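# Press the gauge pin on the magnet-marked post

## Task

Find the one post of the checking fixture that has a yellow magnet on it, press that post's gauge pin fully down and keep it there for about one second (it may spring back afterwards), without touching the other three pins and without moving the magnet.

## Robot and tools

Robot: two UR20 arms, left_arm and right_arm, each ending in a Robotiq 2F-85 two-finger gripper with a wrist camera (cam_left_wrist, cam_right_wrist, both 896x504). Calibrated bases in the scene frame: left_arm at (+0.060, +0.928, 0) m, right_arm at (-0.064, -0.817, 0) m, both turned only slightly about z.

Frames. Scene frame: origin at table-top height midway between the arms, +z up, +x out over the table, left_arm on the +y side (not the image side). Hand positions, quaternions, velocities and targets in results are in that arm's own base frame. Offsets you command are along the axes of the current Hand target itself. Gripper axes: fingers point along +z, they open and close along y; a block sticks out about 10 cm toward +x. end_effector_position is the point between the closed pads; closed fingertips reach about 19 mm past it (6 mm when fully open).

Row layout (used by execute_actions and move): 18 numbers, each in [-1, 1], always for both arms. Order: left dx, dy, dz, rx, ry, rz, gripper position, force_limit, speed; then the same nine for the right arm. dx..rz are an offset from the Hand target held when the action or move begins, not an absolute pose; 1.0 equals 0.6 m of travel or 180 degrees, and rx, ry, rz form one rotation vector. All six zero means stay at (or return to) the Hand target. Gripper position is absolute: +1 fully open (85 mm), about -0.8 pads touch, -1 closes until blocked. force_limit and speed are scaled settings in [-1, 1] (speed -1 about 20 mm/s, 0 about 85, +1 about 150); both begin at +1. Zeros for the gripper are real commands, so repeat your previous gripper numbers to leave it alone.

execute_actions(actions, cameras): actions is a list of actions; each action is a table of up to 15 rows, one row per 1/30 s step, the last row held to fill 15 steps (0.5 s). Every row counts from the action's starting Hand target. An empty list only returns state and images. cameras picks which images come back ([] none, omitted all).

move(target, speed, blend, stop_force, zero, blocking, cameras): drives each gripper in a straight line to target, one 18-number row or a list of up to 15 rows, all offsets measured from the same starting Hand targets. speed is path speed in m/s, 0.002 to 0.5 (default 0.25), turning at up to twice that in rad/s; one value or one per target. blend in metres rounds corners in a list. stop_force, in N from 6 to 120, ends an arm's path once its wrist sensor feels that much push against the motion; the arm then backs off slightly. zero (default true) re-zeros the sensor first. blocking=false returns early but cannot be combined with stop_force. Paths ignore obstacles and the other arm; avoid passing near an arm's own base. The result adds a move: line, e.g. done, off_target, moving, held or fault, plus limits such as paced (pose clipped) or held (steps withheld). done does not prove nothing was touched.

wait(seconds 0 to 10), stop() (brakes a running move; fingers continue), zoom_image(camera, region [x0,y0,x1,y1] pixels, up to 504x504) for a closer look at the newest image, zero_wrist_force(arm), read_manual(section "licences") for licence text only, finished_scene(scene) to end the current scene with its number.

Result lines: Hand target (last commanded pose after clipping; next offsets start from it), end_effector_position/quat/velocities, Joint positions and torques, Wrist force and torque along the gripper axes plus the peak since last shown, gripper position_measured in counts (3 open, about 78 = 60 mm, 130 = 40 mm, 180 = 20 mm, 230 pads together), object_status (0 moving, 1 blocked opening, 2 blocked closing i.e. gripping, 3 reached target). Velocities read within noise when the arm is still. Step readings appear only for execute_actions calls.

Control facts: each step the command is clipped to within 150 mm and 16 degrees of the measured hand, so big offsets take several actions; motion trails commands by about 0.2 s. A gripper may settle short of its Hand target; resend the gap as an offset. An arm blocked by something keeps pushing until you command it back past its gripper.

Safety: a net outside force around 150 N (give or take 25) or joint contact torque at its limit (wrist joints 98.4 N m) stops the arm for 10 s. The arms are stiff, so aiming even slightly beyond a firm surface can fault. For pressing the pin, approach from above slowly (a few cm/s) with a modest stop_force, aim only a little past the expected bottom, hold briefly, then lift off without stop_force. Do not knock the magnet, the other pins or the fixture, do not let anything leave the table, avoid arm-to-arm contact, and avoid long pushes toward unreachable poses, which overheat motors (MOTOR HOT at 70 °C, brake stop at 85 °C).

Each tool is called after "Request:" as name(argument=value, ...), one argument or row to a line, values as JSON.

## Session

Request:
execute_actions(
  actions=[],
)

Scene clock: 0.00 s.
left_arm: end_effector_position=(+0.3071, -0.4220, +0.1602) position_measured=3 object_status=3 end_effector_quat_wxyz=(+0.066, +0.956, -0.074, +0.275) | right_arm: end_effector_position=(+0.4900, -0.3027, +0.2369) position_measured=3 object_status=3 end_effector_quat_wxyz=(+0.548, -0.467, -0.511, -0.471)
Joint positions: left_arm=[-1.763 -1.739 2.857 -2.766 -1.003 1.555] | right_arm=[2.511 -2.074 -2.06 -2.212 2.389 -0.015]
Joint velocities: within noise
Joint torques (N m): no reading
Motor temperatures (°C): left_arm=[24 35 26 38 34 33] | right_arm=[28 35 35 36 33 38]
Wrist force (N): no reading
Wrist torque (N m): no reading
Wrist force, peak (N): no reading
Hand target: left_arm +0.3071, -0.4220, +0.1602; +0.066, +0.956, -0.074, +0.275 | right_arm +0.4900, -0.3027, +0.2369; +0.548, -0.467, -0.511, -0.471
Tool commands: left_gripper/position=+1.0 left_gripper/force_limit=+1.0 left_gripper/speed=+1.0 right_gripper/position=+1.0 right_gripper/force_limit=+1.0 right_gripper/speed=+1.0
camera_calibration:
cam_left_wrist: T_world_to_cam=[[-0.28582, -0.958098, 0.0188461, -0.302738], [-0.929608, 0.272438, -0.248207, 0.463446], [0.232673, -0.088462, -0.968524, 0.172418], [0, 0, 0, 1]] pos_world=[0.304177, -0.40106, 0.287727]
cam_right_wrist: T_world_to_cam=[[0.978975, 0.0561564, -0.196097, -0.399582], [-0.174547, -0.266833, -0.947805, 0.238781], [-0.10555, 0.962105, -0.251421, 0.530503], [0, 0, 0, 1]] pos_world=[0.488854, -0.424245, 0.281341]

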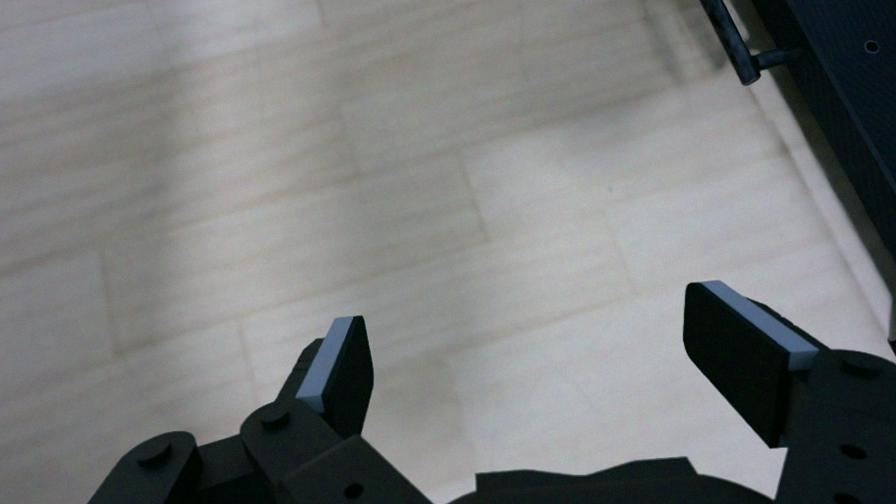

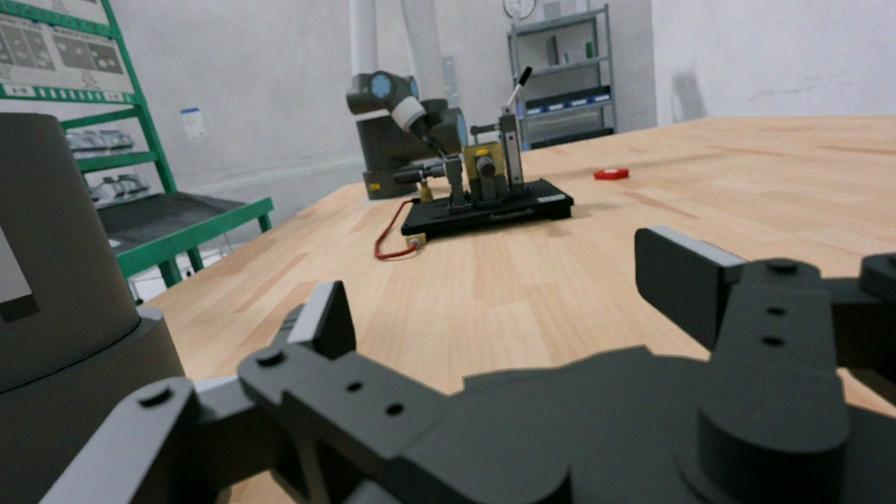

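Request:
zoom_image(
  camera="cam_right_wrist",
  region=[370, 50, 620, 270],
)

Scaled by 2.016 from the camera's 896x504 image, which has a finer 1280x720 frame.

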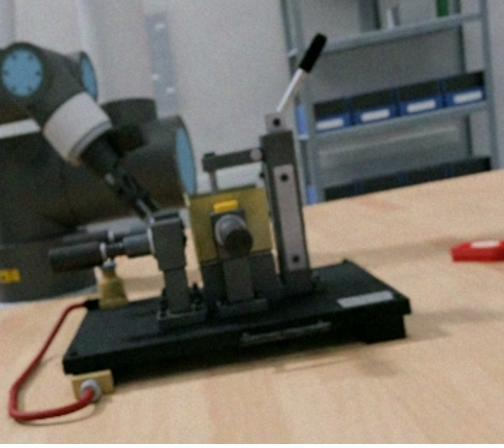

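Request:
move(
  target=[0,0,0,0,0,0,1,1,1,-0.025,0.425,0.877,-0.0402,-0.1796,0,-1,1,1],
  cameras=[],
  speed=0.35,
)

Request:
move(
  target=[0,0,0,0,0,0,1,1,1,0.1895,-0.3,0.545,0,0,0,-1,1,1],
  cameras=["cam_right_wrist"],
  speed=0.25,
)

Scene clock: 5.73 s.
left_arm: end_effector_position=(+0.3071, -0.4220, +0.1602) position_measured=3 object_status=3 end_effector_quat_wxyz=(+0.066, +0.956, -0.074, +0.275) | right_arm: end_effector_position=(+0.6791, +0.2508, +0.2367) position_measured=234 object_status=3 end_effector_quat_wxyz=(-0.354, +0.612, +0.613, +0.353)
Joint positions: left_arm=[-1.763 -1.739 2.857 -2.766 -1.003 1.555] | right_arm=[3.381 -1.926 -2.504 0.105 2.57 2.024]
Joint velocities: within noise
Joint torques (N m): left_arm=[1.76 -12.99 -59.46 -8.22 4.2 -0.86] | right_arm=[22.25 84.68 24.99 15 0.99 6.25]
Motor temperatures (°C): left_arm=[24 35 26 38 34 33] | right_arm=[28 35 35 36 33 38]
Wrist force (N): left_arm=[-0.1 0.2 0.3] | right_arm=[0.8 0.5 1.8]
Wrist torque (N m): left_arm=[0.03 0.03 0.00] | right_arm=[0.61 0.01 -0.20]
Wrist force, peak (N): left_arm=[-0.2 0.4 0.7] | right_arm=[1.8 2.7 5.4]
Hand target: left_arm +0.3071, -0.4220, +0.1602; +0.066, +0.956, -0.074, +0.275 | right_arm +0.6791, +0.2508, +0.2367; -0.354, +0.612, +0.613, +0.353
Off the commanded pose: left_arm 0.000 m, 0 deg | right_arm 0.000 m, 0 deg.
move: done
No camera images: "cameras" was empty.

Scene clock: 7.90 s.
left_arm: end_effector_position=(+0.3071, -0.4220, +0.1602) position_measured=3 object_status=3 end_effector_quat_wxyz=(+0.066, +0.956, -0.074, +0.275) | right_arm: end_effector_position=(+0.4988, +0.5905, +0.1716) position_measured=234 object_status=3 end_effector_quat_wxyz=(-0.354, +0.612, +0.613, +0.353)
Joint positions: left_arm=[-1.763 -1.739 2.857 -2.766 -1.003 1.555] | right_arm=[4.034 -2.188 -2.59 0.997 2.146 2.758]
Joint velocities: within noise
Joint torques (N m): left_arm=[6.33 -7.96 -61.01 -7.39 3.88 -1.36] | right_arm=[18.25 106.22 19.77 14.2 -2.79 5.88]
Motor temperatures (°C): left_arm=[24 35 26 38 34 33] | right_arm=[28 35 35 36 33 38]
Wrist force (N): left_arm=[-0.1 -0.2 0.3] | right_arm=[-1.0 0.7 1.5]
Wrist torque (N m): left_arm=[-0.04 0.01 0.00] | right_arm=[0.38 0.20 -0.03]
Wrist force, peak (N): left_arm=[0.1 0.2 0.6] | right_arm=[0.0 -0.6 4.0]
Hand target: left_arm +0.3071, -0.4220, +0.1602; +0.066, +0.956, -0.074, +0.275 | right_arm +0.4988, +0.5906, +0.1716; -0.354, +0.612, +0.613, +0.353
Off the commanded pose: left_arm 0.000 m, 0 deg | right_arm 0.000 m, 0 deg.
move: done
camera_calibration:
cam_right_wrist: T_world_to_cam=[[0.984102, -0.141879, -0.106838, -0.372129], [-0.1766, -0.717726, -0.67356, 0.637009], [0.0188836, 0.681719, -0.731371, -0.158487], [0, 0, 0, 1]] pos_world=[0.481701, 0.512444, 0.273394]
Images, in order (width x height): cam_right_wrist 896x504.

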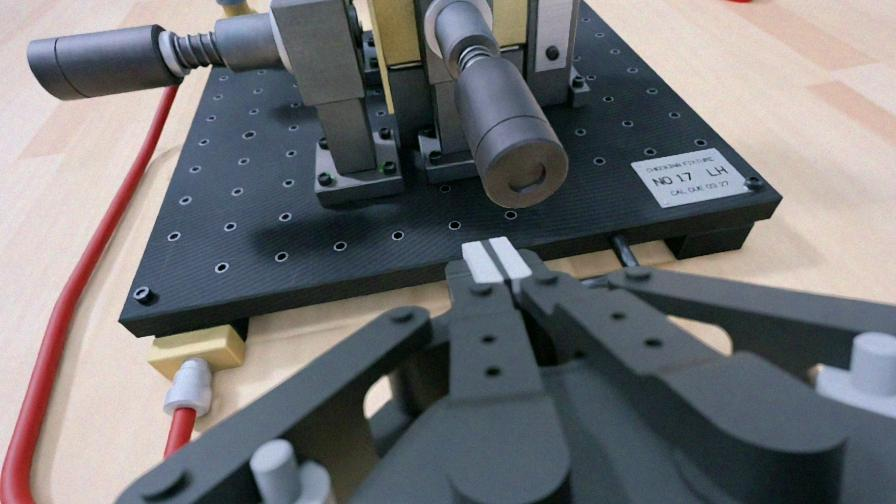

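Request:
move(
  target=[
    [0,0,0,0,0,0,1,1,1,0.0069,0.0367,0.0672,0,0,0,-1,1,1],
    [0,0,0,0,0,0,1,1,1,0.0652,0.0367,0.1682,0,0,0,-1,1,1],
  ],
  cameras=["cam_right_wrist"],
  speed=[0.1, 0.02],
  stop_force=45,
)

Scene clock: 11.43 s.
left_arm: end_effector_position=(+0.3071, -0.4220, +0.1602) position_measured=3 object_status=3 end_effector_quat_wxyz=(+0.066, +0.956, -0.074, +0.275) | right_arm: end_effector_position=(+0.5207, +0.6489, +0.1549) position_measured=234 object_status=3 end_effector_quat_wxyz=(-0.354, +0.612, +0.613, +0.353)
Joint positions: left_arm=[-1.763 -1.739 2.857 -2.766 -1.003 1.555] | right_arm=[4.066 -2.22 -2.514 0.965 2.12 2.781]
Joint velocities: within noise
Joint torques (N m): left_arm=[10.95 -5.62 -63.09 -6.72 4.26 -1.21] | right_arm=[-9.7 135.69 18.85 14.01 6.27 -7.46]
Motor temperatures (°C): left_arm=[24 35 26 38 34 33] | right_arm=[28 35 35 36 33 38]
Wrist force (N): left_arm=[0.1 0.3 0.0] | right_arm=[-11.1 -4.6 -25.4]
Wrist torque (N m): left_arm=[0.04 -0.03 0.00] | right_arm=[0.58 0.19 -0.11]
Wrist force, peak (N): left_arm=[-0.1 0.8 0.4] | right_arm=[-38.9 -9.1 -124.9]
Hand target: left_arm +0.3071, -0.4220, +0.1602; +0.066, +0.956, -0.074, +0.275 | right_arm +0.5207, +0.6489, +0.1549; -0.354, +0.612, +0.613, +0.353 (not the last commanded pose)
Off the commanded pose: left_arm 0.000 m, 0 deg | right_arm 0.049 m, 0 deg.
move: contact (right_arm); path passed 1 of 2 targets
camera_calibration:
cam_right_wrist: T_world_to_cam=[[0.984101, -0.141882, -0.10684, -0.387166], [-0.176603, -0.717723, -0.673562, 0.671545], [0.018885, 0.681721, -0.731368, -0.210886], [0, 0, 0, 1]] pos_world=[0.503589, 0.570817, 0.256727]
Images, in order (width x height): cam_right_wrist 896x504.

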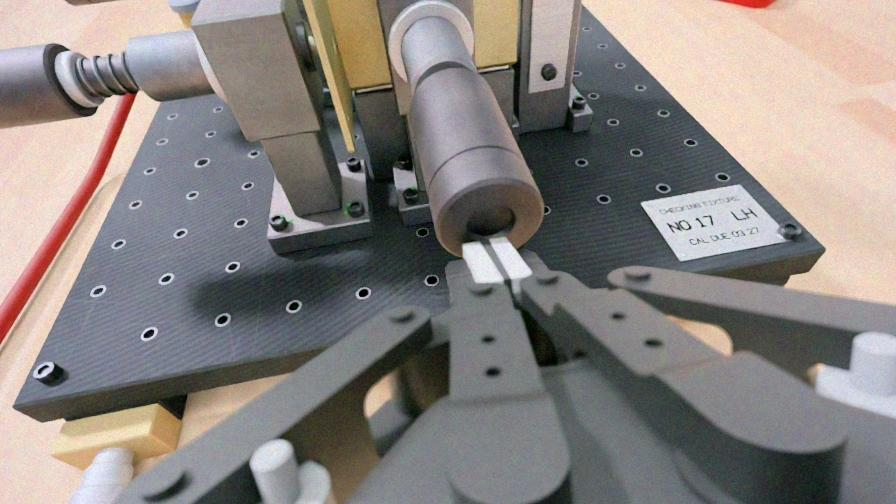

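Request:
move(
  target=[0,0,0,0,0,0,1,1,1,0.0025,0,0.0043,0,0,0,-1,1,1],
  cameras=[],
  speed=0.005,
  stop_force=25,
)

Request:
wait(
  seconds=1.3,
  cameras=[],
)

Request:
move(
  target=[0,0,0,0,0,0,1,1,1,-0.0417,0,-0.0722,0,0,0,-1,1,1],
  cameras=[],
  speed=0.1,
)

Request:
finished_scene(
  scene=3,
)

Scene clock: 12.63 s.
left_arm: end_effector_position=(+0.3071, -0.4220, +0.1602) position_measured=3 object_status=3 end_effector_quat_wxyz=(+0.066, +0.956, -0.074, +0.275) | right_arm: end_effector_position=(+0.5207, +0.6491, +0.1549) position_measured=234 object_status=3 end_effector_quat_wxyz=(-0.354, +0.612, +0.613, +0.353)
Joint positions: left_arm=[-1.763 -1.739 2.857 -2.766 -1.003 1.555] | right_arm=[4.067 -2.22 -2.514 0.965 2.12 2.781]
Joint velocities: within noise
Joint torques (N m): left_arm=[11.29 -11.27 -63.42 -6.93 4.45 -0.71] | right_arm=[10.93 135.69 36.94 11.49 7.74 -3.78]
Motor temperatures (°C): left_arm=[24 35 26 38 34 33] | right_arm=[28 35 35 36 33 38]
Wrist force (N): left_arm=[0.2 0.2 0.2] | right_arm=[-23.2 -3.9 -52.8]
Wrist torque (N m): left_arm=[0.01 -0.03 0.00] | right_arm=[0.59 0.23 -0.11]
Wrist force, peak (N): left_arm=[0.0 0.3 0.5] | right_arm=[-27.6 -5.0 -63.8]
Hand target: left_arm +0.3071, -0.4220, +0.1602; +0.066, +0.956, -0.074, +0.275 | right_arm +0.5207, +0.6491, +0.1549; -0.354, +0.612, +0.613, +0.353 (not the last commanded pose)
Off the commanded pose: left_arm 0.000 m, 0 deg | right_arm 0.003 m, 0 deg.
move: contact (right_arm)
No camera images: "cameras" was empty.

Scene clock: 13.93 s.
left_arm: end_effector_position=(+0.3071, -0.4220, +0.1602) position_measured=3 object_status=3 end_effector_quat_wxyz=(+0.066, +0.956, -0.074, +0.275) | right_arm: end_effector_position=(+0.5207, +0.6491, +0.1550) position_measured=234 object_status=3 end_effector_quat_wxyz=(-0.354, +0.612, +0.613, +0.353)
Joint positions: left_arm=[-1.763 -1.739 2.857 -2.766 -1.003 1.555] | right_arm=[4.067 -2.22 -2.514 0.965 2.12 2.781]
Joint velocities: within noise
Joint torques (N m): left_arm=[8.45 -4.31 -67.64 -7.55 4.63 -0.76] | right_arm=[7.21 130.03 34.52 12.8 7.61 -6.68]
Motor temperatures (°C): left_arm=[24 35 26 38 34 33] | right_arm=[28 35 35 36 33 38]
Wrist force (N): left_arm=[0.0 0.0 0.2] | right_arm=[-22.5 -3.4 -50.3]
Wrist torque (N m): left_arm=[-0.01 -0.01 0.00] | right_arm=[0.60 0.26 -0.11]
Wrist force, peak (N): left_arm=[-0.2 0.3 0.6] | right_arm=[-23.7 -4.1 -52.5]
Hand target: left_arm +0.3071, -0.4220, +0.1602; +0.066, +0.956, -0.074, +0.275 | right_arm +0.5207, +0.6491, +0.1549; -0.354, +0.612, +0.613, +0.353 (not the last commanded pose)
Tool commands: left_gripper/position=+1.0 left_gripper/force_limit=+1.0 left_gripper/speed=+1.0 right_gripper/position=-1.0 right_gripper/force_limit=+1.0 right_gripper/speed=+1.0
Off the commanded pose: left_arm 0.000 m, 0 deg | right_arm 0.003 m, 0 deg.
wait: 1.30 s; at rest by 0.17 s
No camera images: "cameras" was empty.

Scene clock: 14.90 s.
left_arm: end_effector_position=(+0.3071, -0.4220, +0.1602) position_measured=3 object_status=3 end_effector_quat_wxyz=(+0.066, +0.956, -0.074, +0.275) | right_arm: end_effector_position=(+0.5207, +0.5992, +0.1550) position_measured=234 object_status=3 end_effector_quat_wxyz=(-0.354, +0.612, +0.613, +0.353)
Joint positions: left_arm=[-1.763 -1.739 2.857 -2.766 -1.003 1.555] | right_arm=[4.014 -2.219 -2.556 0.986 2.163 2.743]
Joint velocities: within noise
Joint torques (N m): left_arm=[6.07 -7.77 -67.31 -7.63 3.8 -1.31] | right_arm=[-19.9 151.38 -7.1 15 6.53 -6.13]
Motor temperatures (°C): left_arm=[24 35 26 38 34 33] | right_arm=[28 35 35 36 33 38]
Wrist force (N): left_arm=[-0.1 0.2 0.4] | right_arm=[-1.0 0.1 1.6]
Wrist torque (N m): left_arm=[0.02 0.02 0.00] | right_arm=[0.29 0.33 0.02]
Wrist force, peak (N): left_arm=[0.3 0.5 0.4] | right_arm=[-21.5 -3.6 -50.3]
Hand target: left_arm +0.3071, -0.4220, +0.1602; +0.066, +0.956, -0.074, +0.275 | right_arm +0.5207, +0.5990, +0.1550; -0.354, +0.612, +0.613, +0.353
Off the commanded pose: left_arm 0.000 m, 0 deg | right_arm 0.000 m, 0 deg.
move: done
No camera images: "cameras" was empty.

The scene is finished: the task was done.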